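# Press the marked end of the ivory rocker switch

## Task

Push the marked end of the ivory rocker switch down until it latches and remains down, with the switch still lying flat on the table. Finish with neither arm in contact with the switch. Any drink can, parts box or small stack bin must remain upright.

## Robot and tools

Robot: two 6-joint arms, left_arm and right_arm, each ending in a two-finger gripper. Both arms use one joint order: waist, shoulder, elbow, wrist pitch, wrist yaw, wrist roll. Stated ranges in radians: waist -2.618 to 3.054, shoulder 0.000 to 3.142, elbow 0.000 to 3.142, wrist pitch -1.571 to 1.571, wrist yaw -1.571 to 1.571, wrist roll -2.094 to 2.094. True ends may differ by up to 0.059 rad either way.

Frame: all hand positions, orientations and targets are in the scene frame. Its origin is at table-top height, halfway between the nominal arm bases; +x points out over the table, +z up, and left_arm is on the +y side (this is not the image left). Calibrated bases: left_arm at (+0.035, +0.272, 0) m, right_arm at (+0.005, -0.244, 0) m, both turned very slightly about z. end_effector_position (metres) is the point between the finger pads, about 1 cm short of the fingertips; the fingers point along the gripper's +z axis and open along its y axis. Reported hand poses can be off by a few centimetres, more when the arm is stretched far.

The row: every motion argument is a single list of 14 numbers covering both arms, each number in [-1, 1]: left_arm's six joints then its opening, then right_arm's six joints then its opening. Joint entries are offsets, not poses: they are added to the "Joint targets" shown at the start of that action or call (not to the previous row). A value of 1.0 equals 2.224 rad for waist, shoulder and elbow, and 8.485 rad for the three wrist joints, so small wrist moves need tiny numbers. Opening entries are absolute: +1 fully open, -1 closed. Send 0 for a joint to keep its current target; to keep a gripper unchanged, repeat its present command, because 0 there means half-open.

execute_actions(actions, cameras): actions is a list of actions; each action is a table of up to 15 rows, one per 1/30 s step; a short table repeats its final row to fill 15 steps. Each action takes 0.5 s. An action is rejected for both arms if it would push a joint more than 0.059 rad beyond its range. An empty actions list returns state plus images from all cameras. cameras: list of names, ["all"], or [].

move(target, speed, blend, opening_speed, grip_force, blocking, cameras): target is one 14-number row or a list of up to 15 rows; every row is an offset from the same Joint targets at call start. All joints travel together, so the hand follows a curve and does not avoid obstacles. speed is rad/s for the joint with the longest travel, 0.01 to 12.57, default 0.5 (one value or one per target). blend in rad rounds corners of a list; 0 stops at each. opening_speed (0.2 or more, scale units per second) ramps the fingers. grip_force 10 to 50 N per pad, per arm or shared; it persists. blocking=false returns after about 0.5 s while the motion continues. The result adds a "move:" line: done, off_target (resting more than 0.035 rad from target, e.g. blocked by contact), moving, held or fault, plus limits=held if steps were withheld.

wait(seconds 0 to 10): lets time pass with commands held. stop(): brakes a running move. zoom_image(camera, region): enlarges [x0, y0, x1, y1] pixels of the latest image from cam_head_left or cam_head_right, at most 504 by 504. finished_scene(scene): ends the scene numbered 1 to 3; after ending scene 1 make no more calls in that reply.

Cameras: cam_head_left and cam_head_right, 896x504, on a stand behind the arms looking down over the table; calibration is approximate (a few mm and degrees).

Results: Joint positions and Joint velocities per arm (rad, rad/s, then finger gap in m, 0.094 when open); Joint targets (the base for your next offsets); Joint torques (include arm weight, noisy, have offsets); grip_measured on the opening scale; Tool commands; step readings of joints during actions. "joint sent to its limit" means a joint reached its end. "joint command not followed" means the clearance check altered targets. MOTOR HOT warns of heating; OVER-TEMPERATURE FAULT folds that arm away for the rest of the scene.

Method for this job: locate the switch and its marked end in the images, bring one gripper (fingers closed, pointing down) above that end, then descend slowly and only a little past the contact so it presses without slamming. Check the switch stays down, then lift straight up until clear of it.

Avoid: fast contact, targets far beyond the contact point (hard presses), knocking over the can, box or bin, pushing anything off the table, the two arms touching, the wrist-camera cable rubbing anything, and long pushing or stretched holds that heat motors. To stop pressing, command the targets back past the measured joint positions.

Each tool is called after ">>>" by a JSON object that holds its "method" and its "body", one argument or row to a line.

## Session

>>> {"method": "execute_actions", "body": {
  "actions": []
}}

Scene clock: 0.00 s.
left_arm: end_effector_position=(+0.4273, +0.2847, +0.1115) grip_measured=+1.000 end_effector_quat_wxyz=(+0.604, -0.041, +0.796, +0.012) | right_arm: end_effector_position=(+0.4166, -0.2796, +0.1148) grip_measured=+1.000 end_effector_quat_wxyz=(+0.620, +0.064, +0.780, -0.054)
Joint positions: left_arm=[0.015 1.501 0.327 0.9 -0.072 -0.052 0.094] | right_arm=[-0.001 1.617 0.385 1.003 0.134 0.026 0.094]
Joint velocities: within noise
Joint torques (N m): no reading
Heat: left arm: 25 °C; right arm: 28 °C.
Joint targets: left_arm=[0.015 1.492 0.336 0.909 -0.072 -0.052] | right_arm=[-0.001 1.609 0.393 1.009 0.134 0.026]
Tool commands: left_gripper/opening=+1.0 right_gripper/opening=+1.0

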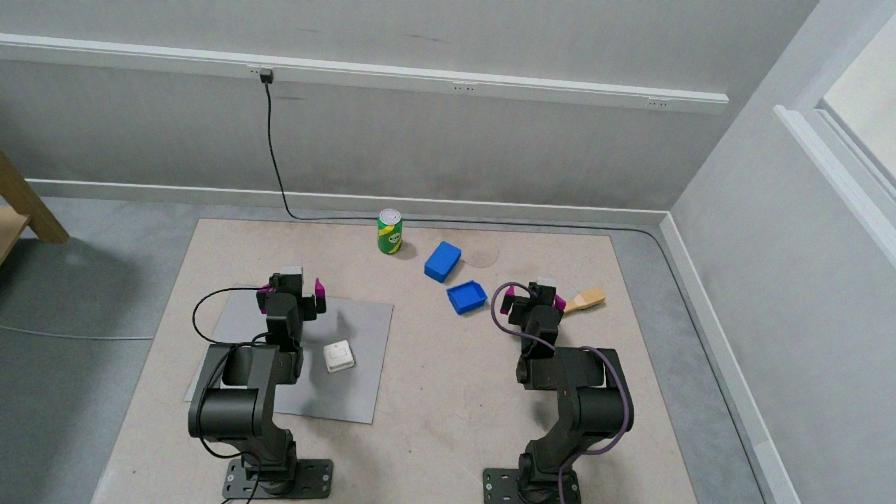

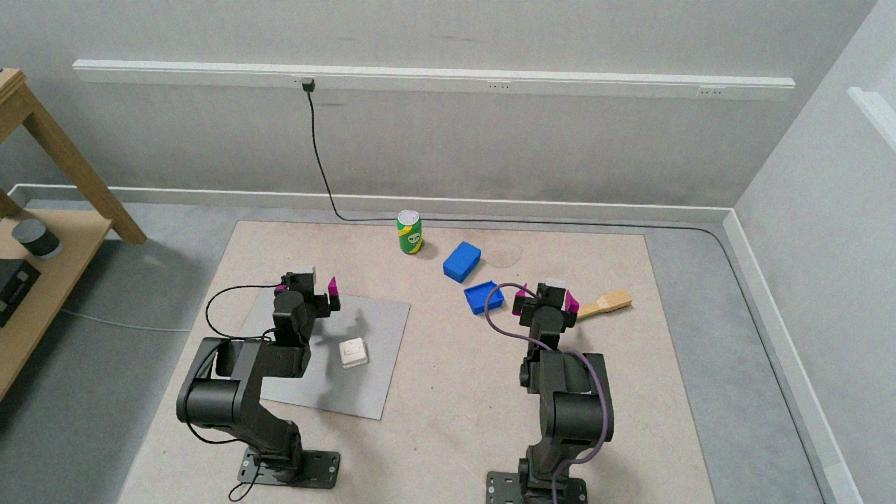

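The switch is visible already. Zoom in.

>>> {"method": "zoom_image", "body": {
  "camera": "cam_head_left",
  "region": [314, 331, 364, 381]
}}

>>> {"method": "zoom_image", "body": {
  "camera": "cam_head_right",
  "region": [328, 328, 378, 378]
}}

>>> {"method": "zoom_image", "body": {
  "camera": "cam_head_left",
  "region": [326, 342, 351, 367]
}}

>>> {"method": "zoom_image", "body": {
  "camera": "cam_head_right",
  "region": [340, 340, 365, 365]
}}

Scaled by 10.080 from the camera's 896x504 image, which has a finer 1280x720 frame.

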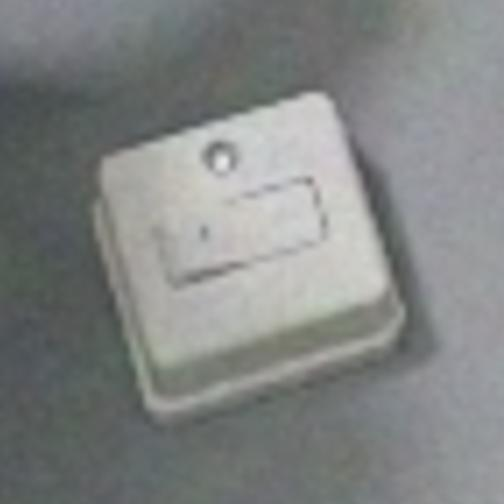

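Scaled by 10.080 from the camera's 896x504 image, which has a finer 1280x720 frame.

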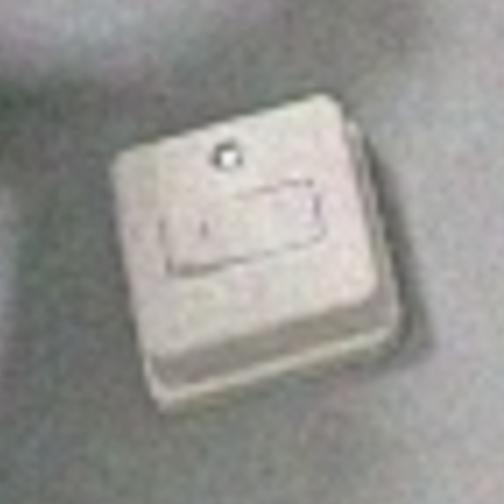

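Scaled by 20.160 from the camera's 896x504 image, which has a finer 1280x720 frame.

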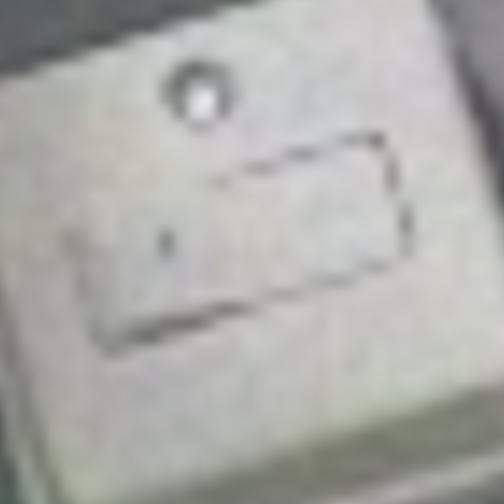

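Scaled by 20.160 from the camera's 896x504 image, which has a finer 1280x720 frame.

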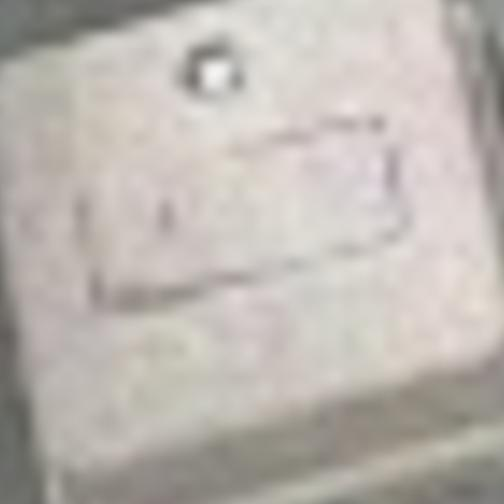

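>>> {"method": "move", "body": {
  "target": [
    [0,-0.2023,0,0,0,0,-1,0,0,0,0,0,0,1],
    [-0.147,0.0436,0.3766,-0.24274,0.00849,0.00613,-1,0,0,0,0,0,0,1]
  ],
  "blend": 0.15,
  "speed": 0.7,
  "opening_speed": 1.0,
  "cameras": ["cam_head_left","cam_head_right"]
}}

>>> {"method": "zoom_image", "body": {
  "camera": "cam_head_left",
  "region": [314, 331, 364, 381]
}}

>>> {"method": "zoom_image", "body": {
  "camera": "cam_head_right",
  "region": [328, 328, 378, 378]
}}

Scene clock: 16.27 s.
left_arm: end_effector_position=(+0.2901, +0.1890, +0.0846) grip_measured=-0.995 end_effector_quat_wxyz=(+0.000, +0.155, +0.988, +0.005) | right_arm: end_effector_position=(+0.4166, -0.2796, +0.1147) grip_measured=+1.000 end_effector_quat_wxyz=(+0.620, +0.064, +0.780, -0.054)
Joint positions: left_arm=[-0.307 1.576 1.146 -1.143 -0.01 -0.012 0] | right_arm=[-0.001 1.617 0.385 1.002 0.134 0.026 0.094]
Joint torques (N m): left_arm=[-0.49 -4.33 9.44 0.46 0.11 0.11] | right_arm=[-0.01 -5.33 5.98 2.14 0.01 -0.02]
Heat: left arm: 26 °C; right arm: 30 °C.
Joint targets: left_arm=[-0.312 1.589 1.174 -1.150 0.000 -0.001] | right_arm=[-0.001 1.609 0.393 1.009 0.134 0.026]
move: done

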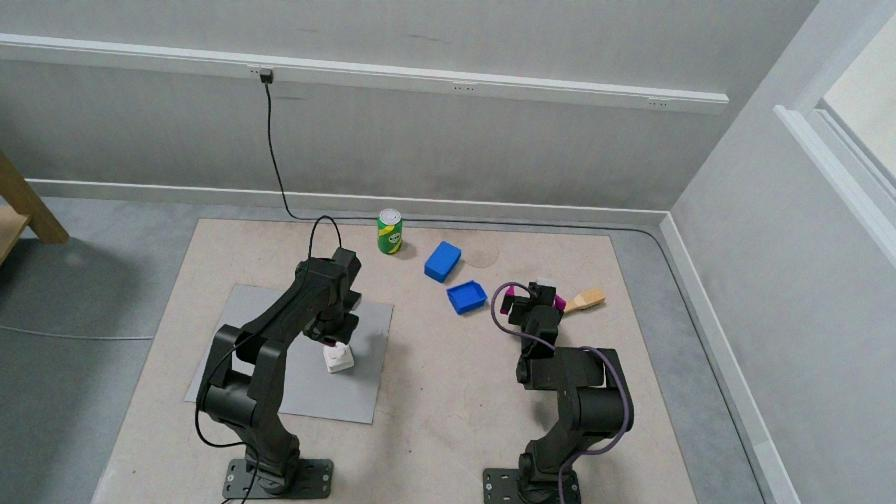

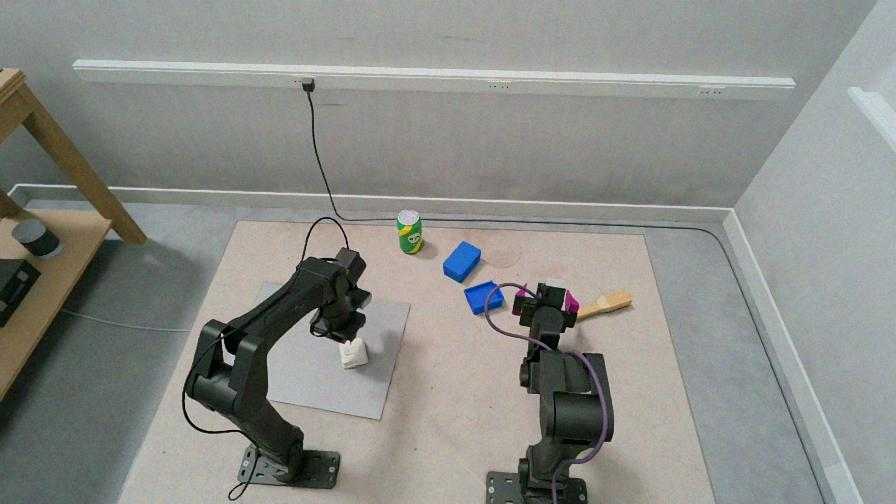

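Scaled by 10.080 from the camera's 896x504 image, which has a finer 1280x720 frame.

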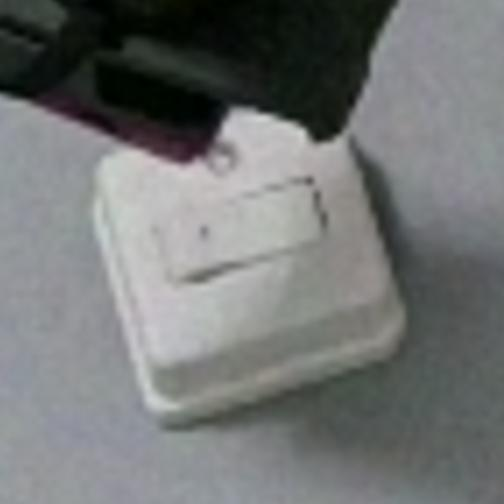

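Scaled by 10.080 from the camera's 896x504 image, which has a finer 1280x720 frame.

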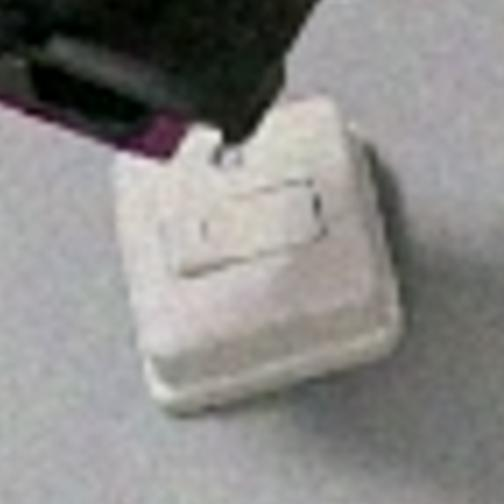

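>>> {"method": "zoom_image", "body": {
  "camera": "cam_head_left",
  "region": [319, 335, 349, 365]
}}

>>> {"method": "zoom_image", "body": {
  "camera": "cam_head_right",
  "region": [332, 332, 362, 362]
}}

Scaled by 16.800 from the camera's 896x504 image, which has a finer 1280x720 frame.

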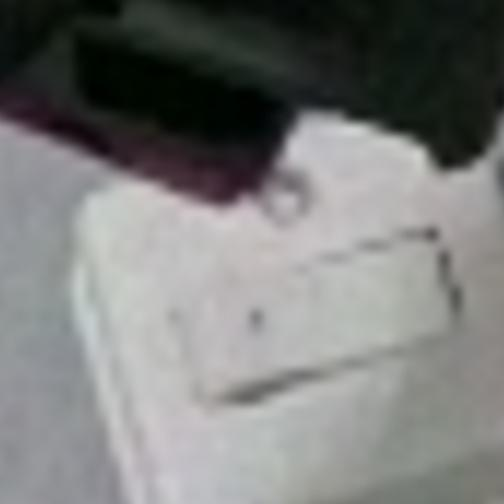

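Scaled by 16.800 from the camera's 896x504 image, which has a finer 1280x720 frame.

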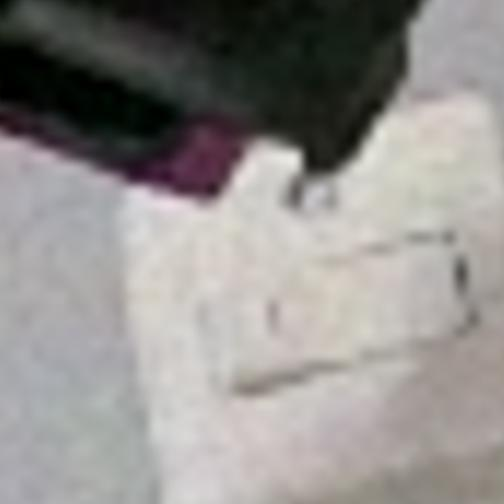

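>>> {"method": "move", "body": {
  "target": [-0.0036,0.01232,-0.04874,0.01479,0,0,-1,0,0,0,0,0,0,1],
  "speed": 0.2,
  "cameras": ["cam_head_left","cam_head_right"]
}}

>>> {"method": "zoom_image", "body": {
  "camera": "cam_head_left",
  "region": [319, 335, 349, 365]
}}

>>> {"method": "zoom_image", "body": {
  "camera": "cam_head_right",
  "region": [332, 332, 362, 362]
}}

Scene clock: 26.27 s.
left_arm: end_effector_position=(+0.2900, +0.1871, +0.0584) grip_measured=-0.995 end_effector_quat_wxyz=(-0.001, +0.159, +0.987, +0.005) | right_arm: end_effector_position=(+0.4166, -0.2796, +0.1147) grip_measured=+1.000 end_effector_quat_wxyz=(+0.620, +0.064, +0.780, -0.054)
Joint positions: left_arm=[-0.314 1.605 1.069 -1.039 -0.01 -0.012 0] | right_arm=[-0.001 1.617 0.385 1.002 0.134 0.026 0.094]
Joint torques (N m): left_arm=[-0.5 -4.78 6.15 0.66 0.11 0.09] | right_arm=[-0.01 -5.31 5.97 2.14 0.02 -0.03]
Heat: left arm: 27 °C; right arm: 32 °C.
Joint targets: left_arm=[-0.320 1.616 1.065 -1.025 0.000 -0.001] | right_arm=[-0.001 1.609 0.393 1.009 0.134 0.026]
move: done

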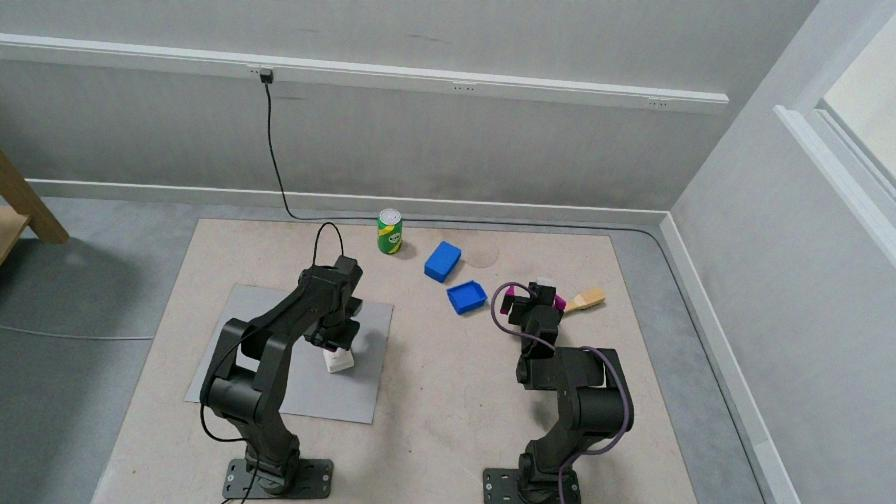

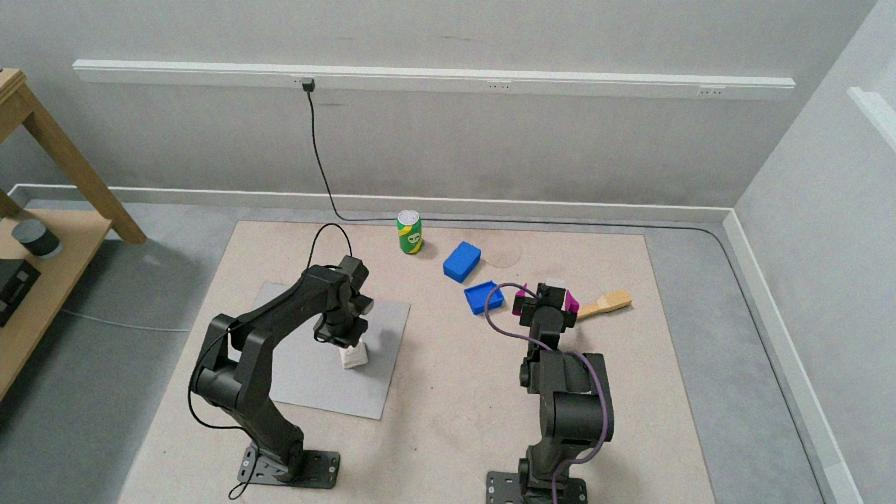

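Scaled by 16.800 from the camera's 896x504 image, which has a finer 1280x720 frame.

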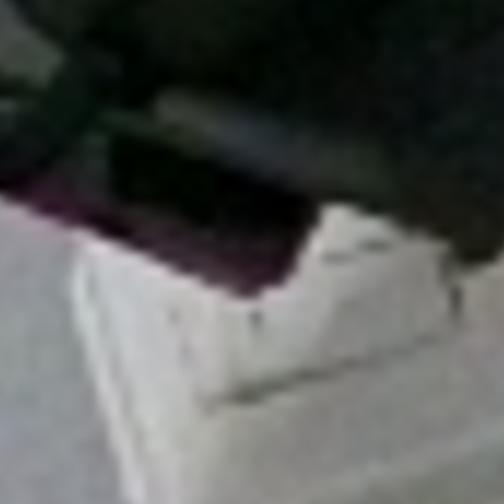

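Scaled by 16.800 from the camera's 896x504 image, which has a finer 1280x720 frame.

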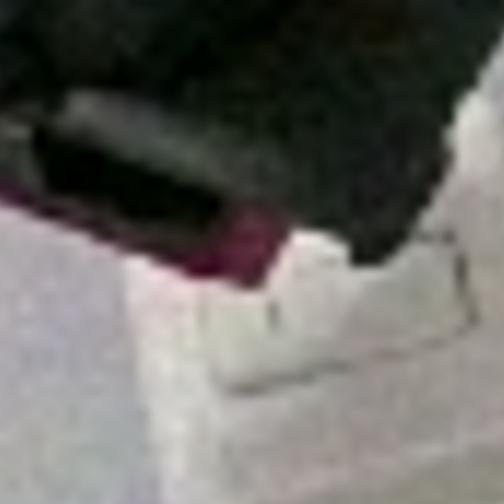

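>>> {"method": "move", "body": {
  "target": [-0.0019,0.00769,-0.01691,0.00653,0,0,-1,0,0,0,0,0,0,1],
  "speed": 0.1,
  "cameras": ["cam_head_left","cam_head_right"]
}}

>>> {"method": "zoom_image", "body": {
  "camera": "cam_head_left",
  "region": [319, 335, 349, 365]
}}

>>> {"method": "zoom_image", "body": {
  "camera": "cam_head_right",
  "region": [332, 332, 362, 362]
}}

Scene clock: 30.90 s.
left_arm: end_effector_position=(+0.2904, +0.1857, +0.0458) grip_measured=-0.995 end_effector_quat_wxyz=(+0.000, +0.161, +0.987, +0.005) | right_arm: end_effector_position=(+0.4166, -0.2796, +0.1147) grip_measured=+1.000 end_effector_quat_wxyz=(+0.620, +0.064, +0.780, -0.054)
Joint positions: left_arm=[-0.318 1.62 1.032 -0.984 -0.01 -0.012 0] | right_arm=[-0.001 1.617 0.385 1.002 0.134 0.026 0.094]
Joint torques (N m): left_arm=[-0.59 -4.7 5.98 0.69 0.1 0.1] | right_arm=[0.01 -5.31 5.98 2.15 0.02 -0.03]
Heat: left arm: 27 °C; right arm: 32 °C.
Joint targets: left_arm=[-0.324 1.634 1.028 -0.969 0.000 -0.001] | right_arm=[-0.001 1.609 0.393 1.009 0.134 0.026]
move: done

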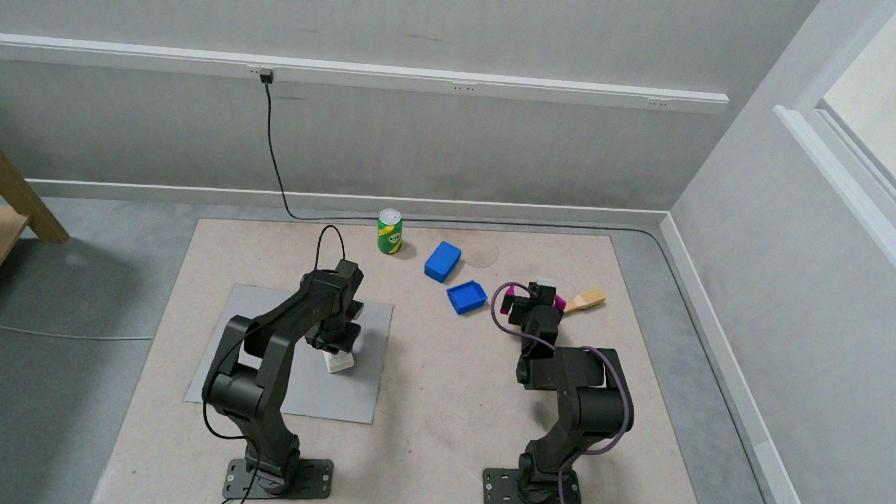

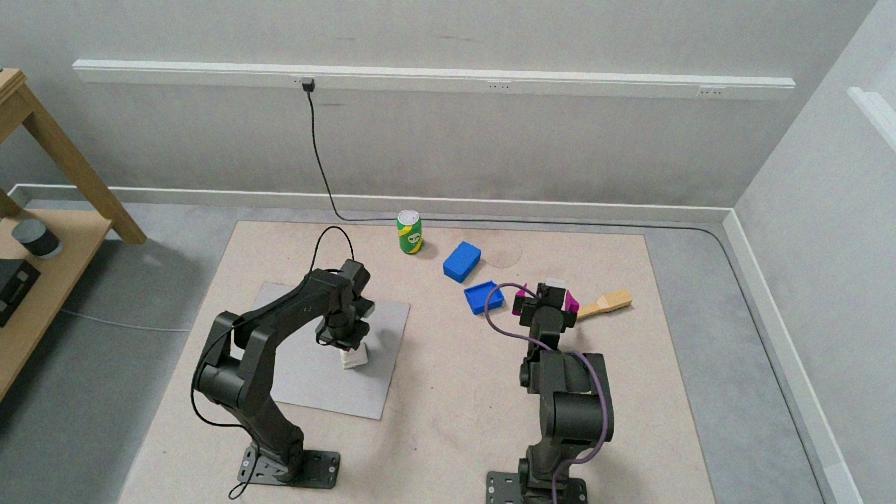

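Scaled by 16.800 from the camera's 896x504 image, which has a finer 1280x720 frame.

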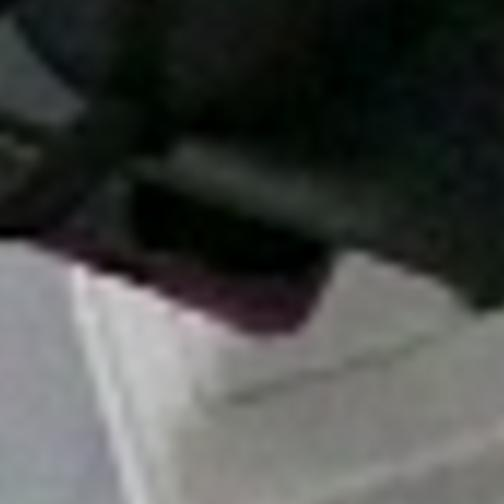

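Scaled by 16.800 from the camera's 896x504 image, which has a finer 1280x720 frame.

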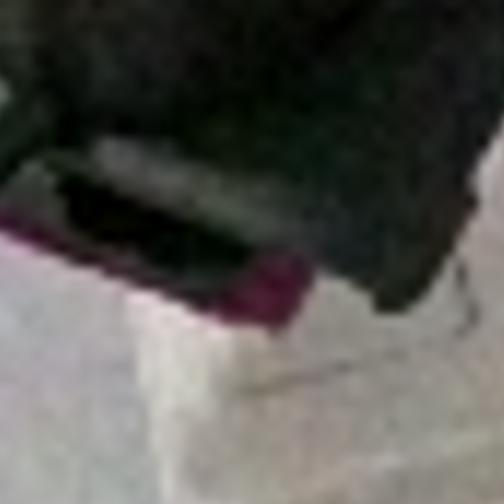

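>>> {"method": "move", "body": {
  "target": [0,0.00182,-0.00377,0.00146,0,0,-1,0,0,0,0,0,0,1],
  "speed": 0.05
}}

>>> {"method": "move", "body": {
  "target": [0,0.00182,-0.00377,0.00146,0,0,-1,0,0,0,0,0,0,1],
  "speed": 0.05,
  "cameras": ["cam_head_left","cam_head_right"]
}}

>>> {"method": "zoom_image", "body": {
  "camera": "cam_head_left",
  "region": [319, 335, 349, 365]
}}

>>> {"method": "zoom_image", "body": {
  "camera": "cam_head_right",
  "region": [332, 332, 362, 362]
}}

Scene clock: 35.33 s.
left_arm: end_effector_position=(+0.2908, +0.1856, +0.0439) grip_measured=-0.995 end_effector_quat_wxyz=(+0.002, +0.161, +0.987, +0.005) | right_arm: end_effector_position=(+0.4166, -0.2796, +0.1147) grip_measured=+1.000 end_effector_quat_wxyz=(+0.620, +0.064, +0.780, -0.054)
Joint positions: left_arm=[-0.318 1.62 1.024 -0.972 -0.01 -0.012 0] | right_arm=[-0.001 1.617 0.385 1.002 0.134 0.026 0.094]
Joint torques (N m): left_arm=[-0.58 -4.44 5.87 0.66 0.11 0.09] | right_arm=[-0.01 -5.33 5.97 2.14 0.02 -0.03]
Heat: left arm: 27 °C; right arm: 32 °C.
Joint targets: left_arm=[-0.324 1.638 1.019 -0.957 0.000 -0.001] | right_arm=[-0.001 1.609 0.393 1.009 0.134 0.026]
move: done

Scene clock: 36.03 s.
left_arm: end_effector_position=(+0.2910, +0.1855, +0.0415) grip_measured=-0.995 end_effector_quat_wxyz=(+0.002, +0.161, +0.987, +0.005) | right_arm: end_effector_position=(+0.4166, -0.2796, +0.1147) grip_measured=+1.000 end_effector_quat_wxyz=(+0.620, +0.064, +0.780, -0.054)
Joint positions: left_arm=[-0.318 1.626 1.02 -0.963 -0.01 -0.012 0] | right_arm=[-0.001 1.617 0.385 1.002 0.134 0.026 0.094]
Joint torques (N m): left_arm=[-0.68 -4.44 5.49 0.74 0.11 0.1] | right_arm=[-0.01 -5.33 5.97 2.14 0.02 -0.03]
Heat: left arm: 27 °C; right arm: 32 °C.
Joint targets: left_arm=[-0.324 1.642 1.011 -0.945 0.000 -0.001] | right_arm=[-0.001 1.609 0.393 1.009 0.134 0.026]
move: done

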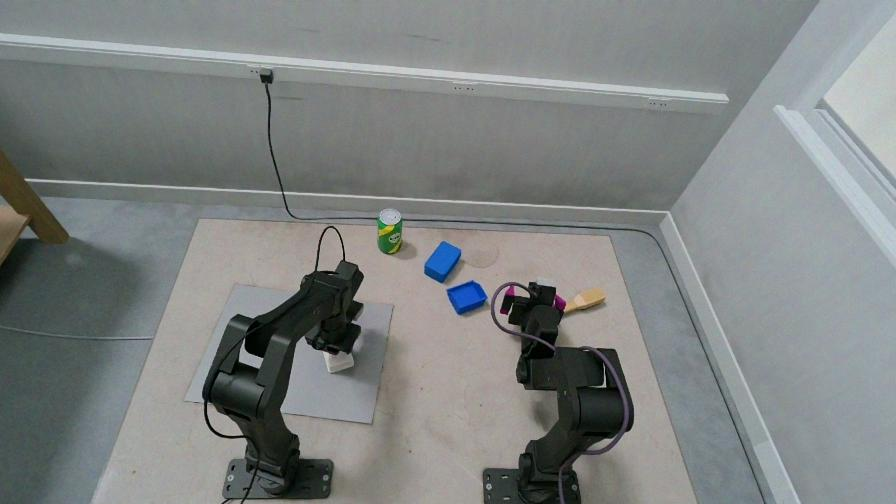

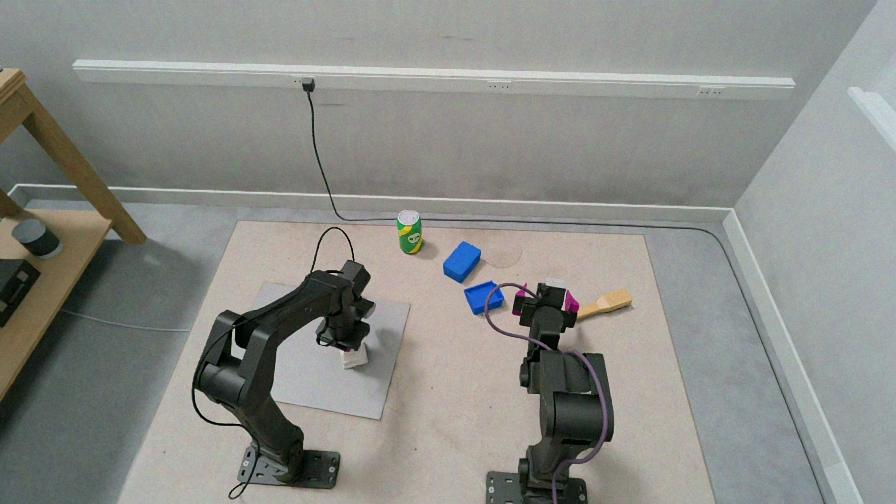

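Scaled by 16.800 from the camera's 896x504 image, which has a finer 1280x720 frame.

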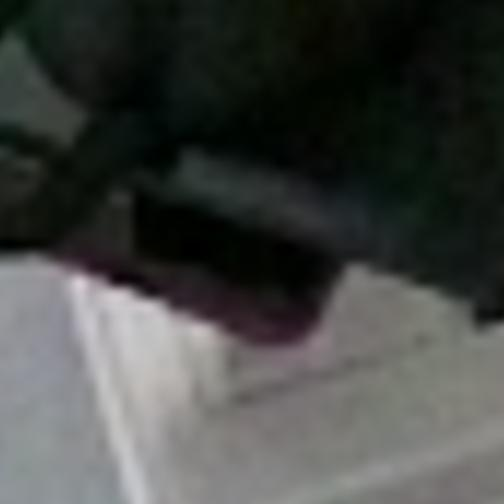

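Scaled by 16.800 from the camera's 896x504 image, which has a finer 1280x720 frame.

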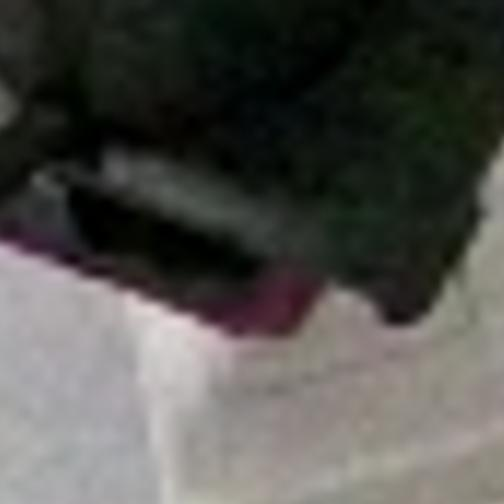

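>>> {"method": "move", "body": {
  "target": [
    [0.0092,-0.0189,0.0247,-0.00707,0,0,-1,0,0,0,0,0,0,1],
    [0.0092,-0.00297,0.00211,-0.00148,0,0,-1,0,0,0,0,0,0,1]
  ],
  "speed": [0.1,0.06],
  "cameras": ["cam_head_left","cam_head_right"]
}}

>>> {"method": "zoom_image", "body": {
  "camera": "cam_head_left",
  "region": [319, 335, 349, 365]
}}

>>> {"method": "zoom_image", "body": {
  "camera": "cam_head_right",
  "region": [332, 332, 362, 362]
}}

Scene clock: 42.77 s.
left_arm: end_effector_position=(+0.2894, +0.1881, +0.0423) grip_measured=-0.995 end_effector_quat_wxyz=(-0.004, +0.157, +0.988, +0.005) | right_arm: end_effector_position=(+0.4166, -0.2796, +0.1147) grip_measured=+1.000 end_effector_quat_wxyz=(+0.620, +0.064, +0.780, -0.054)
Joint positions: left_arm=[-0.31 1.626 1.024 -0.977 -0.009 -0.012 0] | right_arm=[-0.001 1.617 0.385 1.002 0.134 0.026 0.094]
Joint torques (N m): left_arm=[0.5 -5.07 5.61 0.73 0.1 0.1] | right_arm=[-0.01 -5.31 5.97 2.14 0.01 -0.02]
Heat: left arm: 26 °C; right arm: 33 °C.
Joint targets: left_arm=[-0.304 1.635 1.016 -0.957 0.000 0.000] | right_arm=[-0.001 1.609 0.393 1.009 0.134 0.026]
move: done

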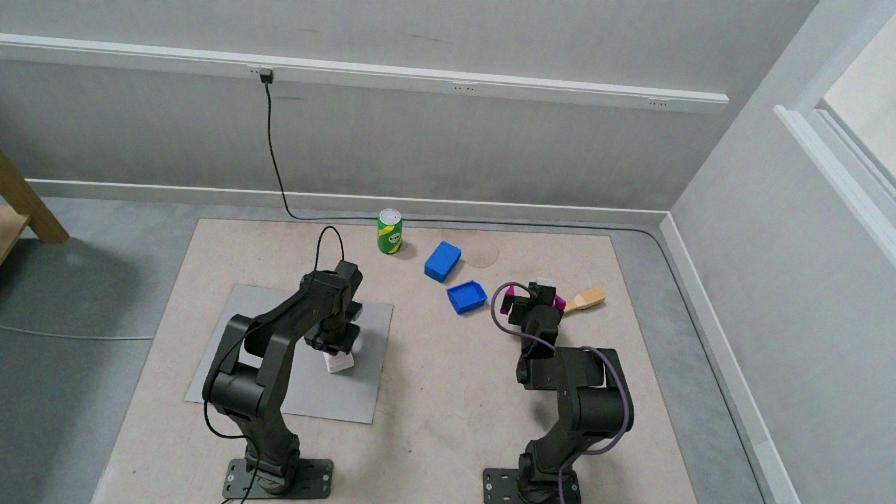

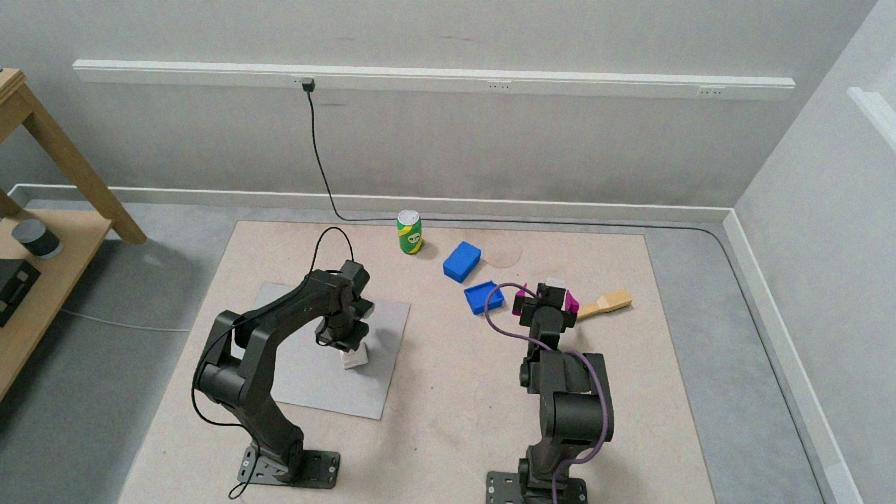

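Scaled by 16.800 from the camera's 896x504 image, which has a finer 1280x720 frame.

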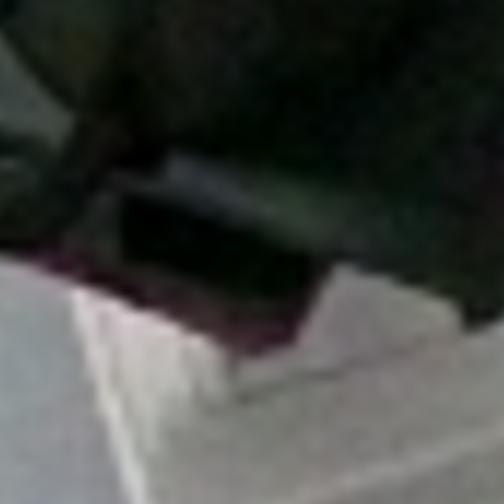

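Scaled by 16.800 from the camera's 896x504 image, which has a finer 1280x720 frame.

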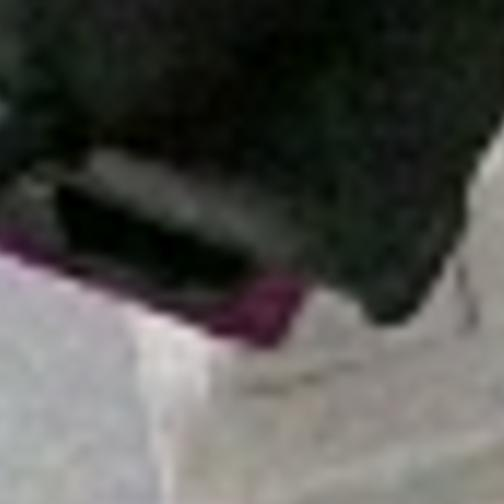

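>>> {"method": "move", "body": {
  "target": [0,0.00182,-0.00377,0.00146,0,0,-1,0,0,0,0,0,0,1],
  "speed": 0.05
}}

>>> {"method": "move", "body": {
  "target": [0,0.00182,-0.00377,0.00146,0,0,-1,0,0,0,0,0,0,1],
  "speed": 0.05,
  "cameras": ["cam_head_left","cam_head_right"]
}}

>>> {"method": "zoom_image", "body": {
  "camera": "cam_head_left",
  "region": [319, 335, 349, 365]
}}

>>> {"method": "zoom_image", "body": {
  "camera": "cam_head_right",
  "region": [332, 332, 362, 362]
}}

Scene clock: 46.17 s.
left_arm: end_effector_position=(+0.2895, +0.1880, +0.0418) grip_measured=-0.995 end_effector_quat_wxyz=(-0.003, +0.157, +0.988, +0.005) | right_arm: end_effector_position=(+0.4166, -0.2796, +0.1147) grip_measured=+1.000 end_effector_quat_wxyz=(+0.620, +0.064, +0.780, -0.054)
Joint positions: left_arm=[-0.31 1.626 1.022 -0.974 -0.009 -0.012 0] | right_arm=[-0.001 1.617 0.385 1.002 0.134 0.026 0.094]
Joint torques (N m): left_arm=[0.46 -4.7 5 0.8 0.13 0.1] | right_arm=[-0.01 -5.31 5.97 2.15 0.02 -0.03]
Heat: left arm: 26 °C; right arm: 33 °C.
Joint targets: left_arm=[-0.304 1.639 1.007 -0.945 0.000 0.000] | right_arm=[-0.001 1.609 0.393 1.009 0.134 0.026]
move: done

Scene clock: 47.13 s.
left_arm: end_effector_position=(+0.2899, +0.1879, +0.0375) grip_measured=-0.995 end_effector_quat_wxyz=(+0.001, +0.157, +0.988, +0.004) | right_arm: end_effector_position=(+0.4166, -0.2796, +0.1147) grip_measured=+1.000 end_effector_quat_wxyz=(+0.620, +0.064, +0.780, -0.054)
Joint positions: left_arm=[-0.31 1.626 1.003 -0.947 -0.009 -0.012 0] | right_arm=[-0.001 1.617 0.385 1.002 0.134 0.026 0.094]
Joint torques (N m): left_arm=[0.47 -4.29 5.97 0.68 0.11 0.09] | right_arm=[-0.01 -5.33 5.97 2.14 0.01 -0.03]
Heat: left arm: 26 °C; right arm: 33 °C.
Joint targets: left_arm=[-0.304 1.643 0.999 -0.932 0.000 -0.001] | right_arm=[-0.001 1.609 0.393 1.009 0.134 0.026]
move: done

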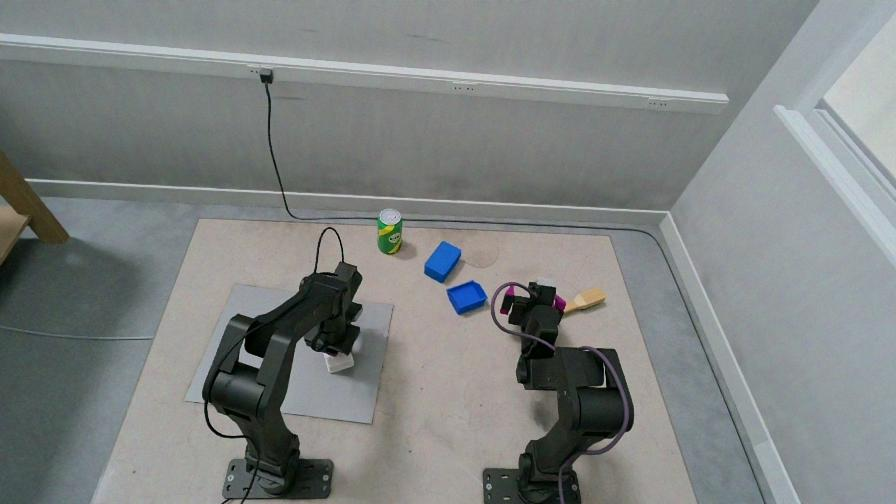

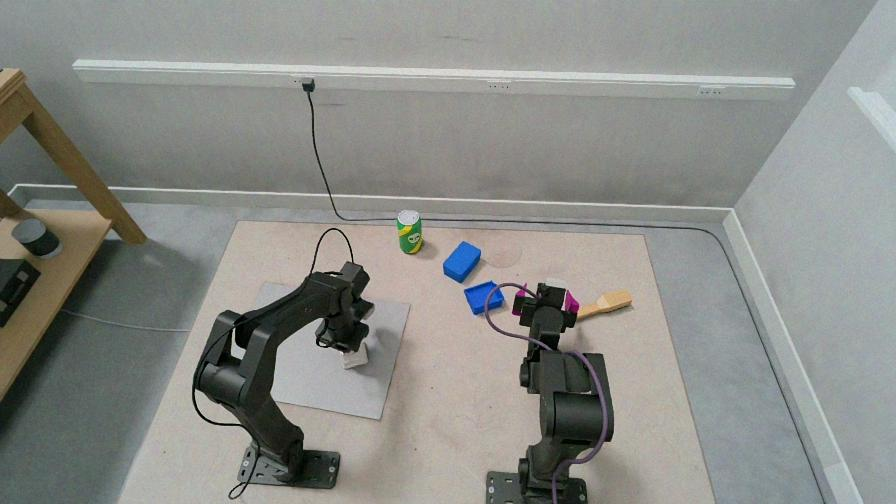

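Scaled by 16.800 from the camera's 896x504 image, which has a finer 1280x720 frame.

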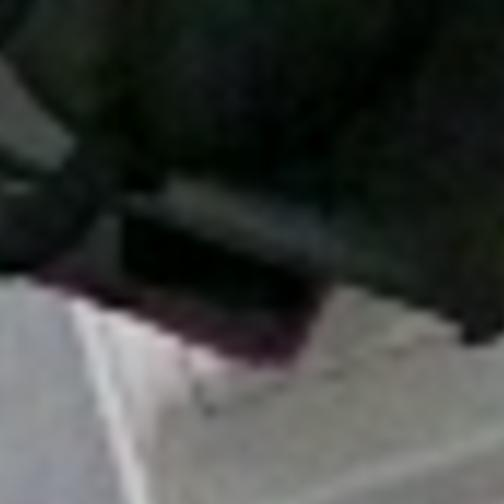

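Scaled by 16.800 from the camera's 896x504 image, which has a finer 1280x720 frame.

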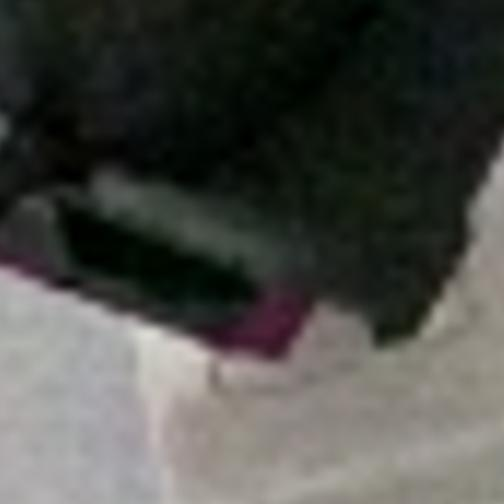

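>>> {"method": "move", "body": {
  "target": [
    [0,-0.0319,0.0679,-0.0231,0,0,-1,0,0,0,0,0,0,1],
    [0.2,-0.12,0.1,-0.025,0,0,-1,0,0,0,0,0,0,1]
  ],
  "speed": [0.15,0.5],
  "blend": 0.02,
  "cameras": ["cam_head_left","cam_head_right"]
}}

>>> {"method": "zoom_image", "body": {
  "camera": "cam_head_left",
  "region": [326, 342, 351, 367]
}}

>>> {"method": "zoom_image", "body": {
  "camera": "cam_head_right",
  "region": [340, 340, 365, 365]
}}

Scene clock: 51.67 s.
left_arm: end_effector_position=(+0.3163, +0.3077, +0.1438) grip_measured=-0.995 end_effector_quat_wxyz=(+0.113, -0.066, +0.991, +0.009) | right_arm: end_effector_position=(+0.4166, -0.2796, +0.1147) grip_measured=+1.000 end_effector_quat_wxyz=(+0.620, +0.064, +0.780, -0.054)
Joint positions: left_arm=[0.138 1.401 1.196 -1.139 -0.005 -0.011 0] | right_arm=[-0.001 1.617 0.385 1.002 0.134 0.026 0.094]
Joint torques (N m): left_arm=[0.27 -6.43 9.44 0.94 0.06 0.08] | right_arm=[-0.01 -5.31 5.97 2.15 0.02 -0.03]
Heat: left arm: 26 °C; right arm: 33 °C.
Joint targets: left_arm=[0.141 1.376 1.221 -1.144 0.000 0.000] | right_arm=[-0.001 1.609 0.393 1.009 0.134 0.026]
move: done

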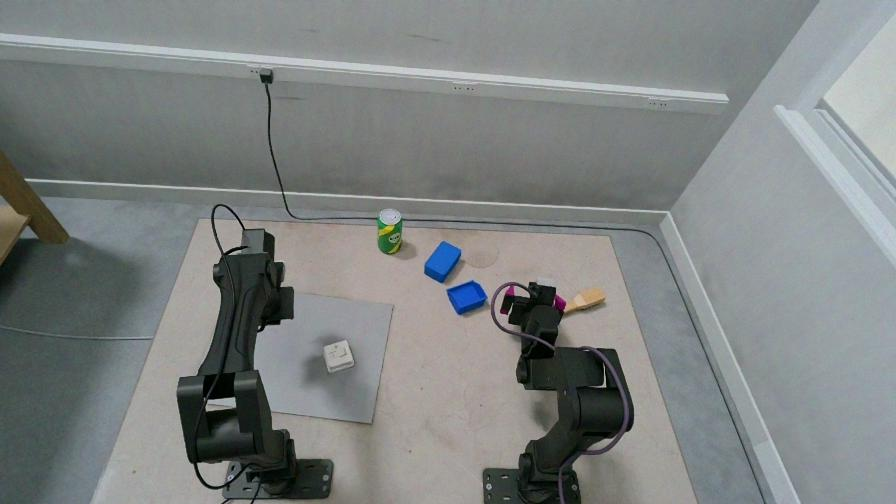

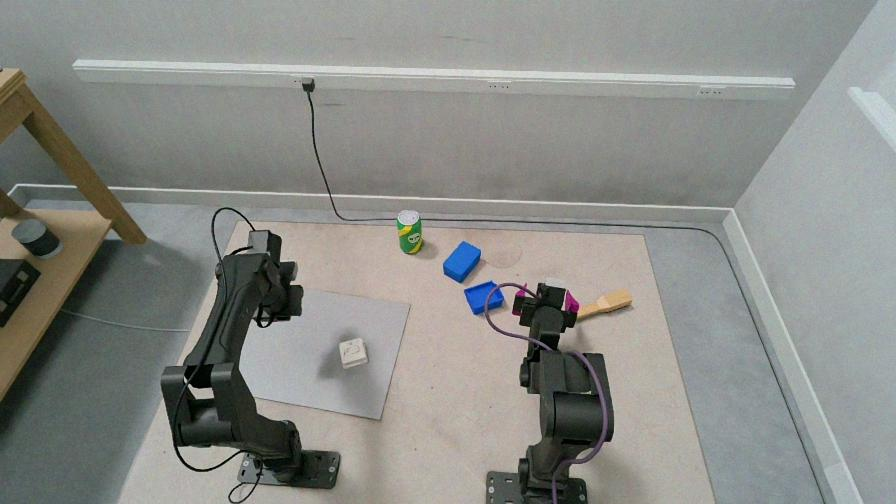

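Scaled by 20.160 from the camera's 896x504 image, which has a finer 1280x720 frame.

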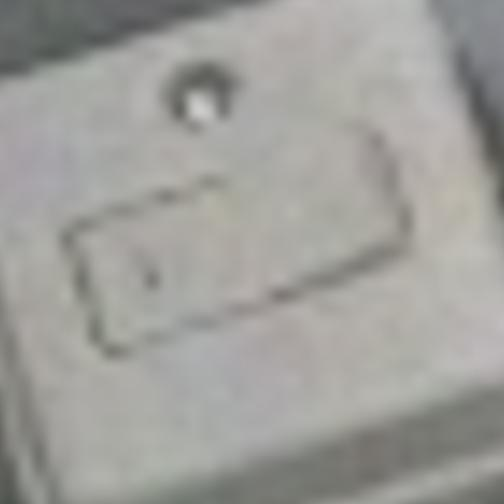

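Scaled by 20.160 from the camera's 896x504 image, which has a finer 1280x720 frame.

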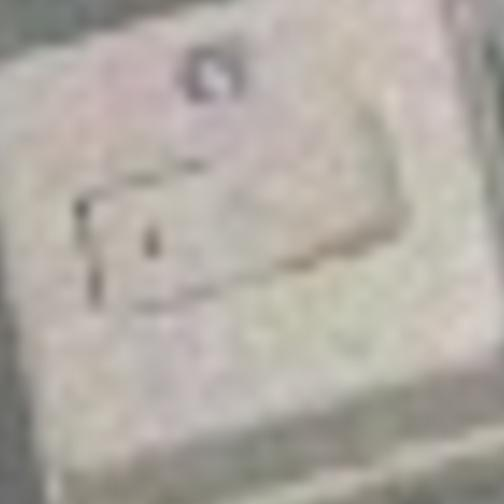

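>>> {"method": "finished_scene", "body": {
  "scene": 3
}}

The scene is finished: the task was done.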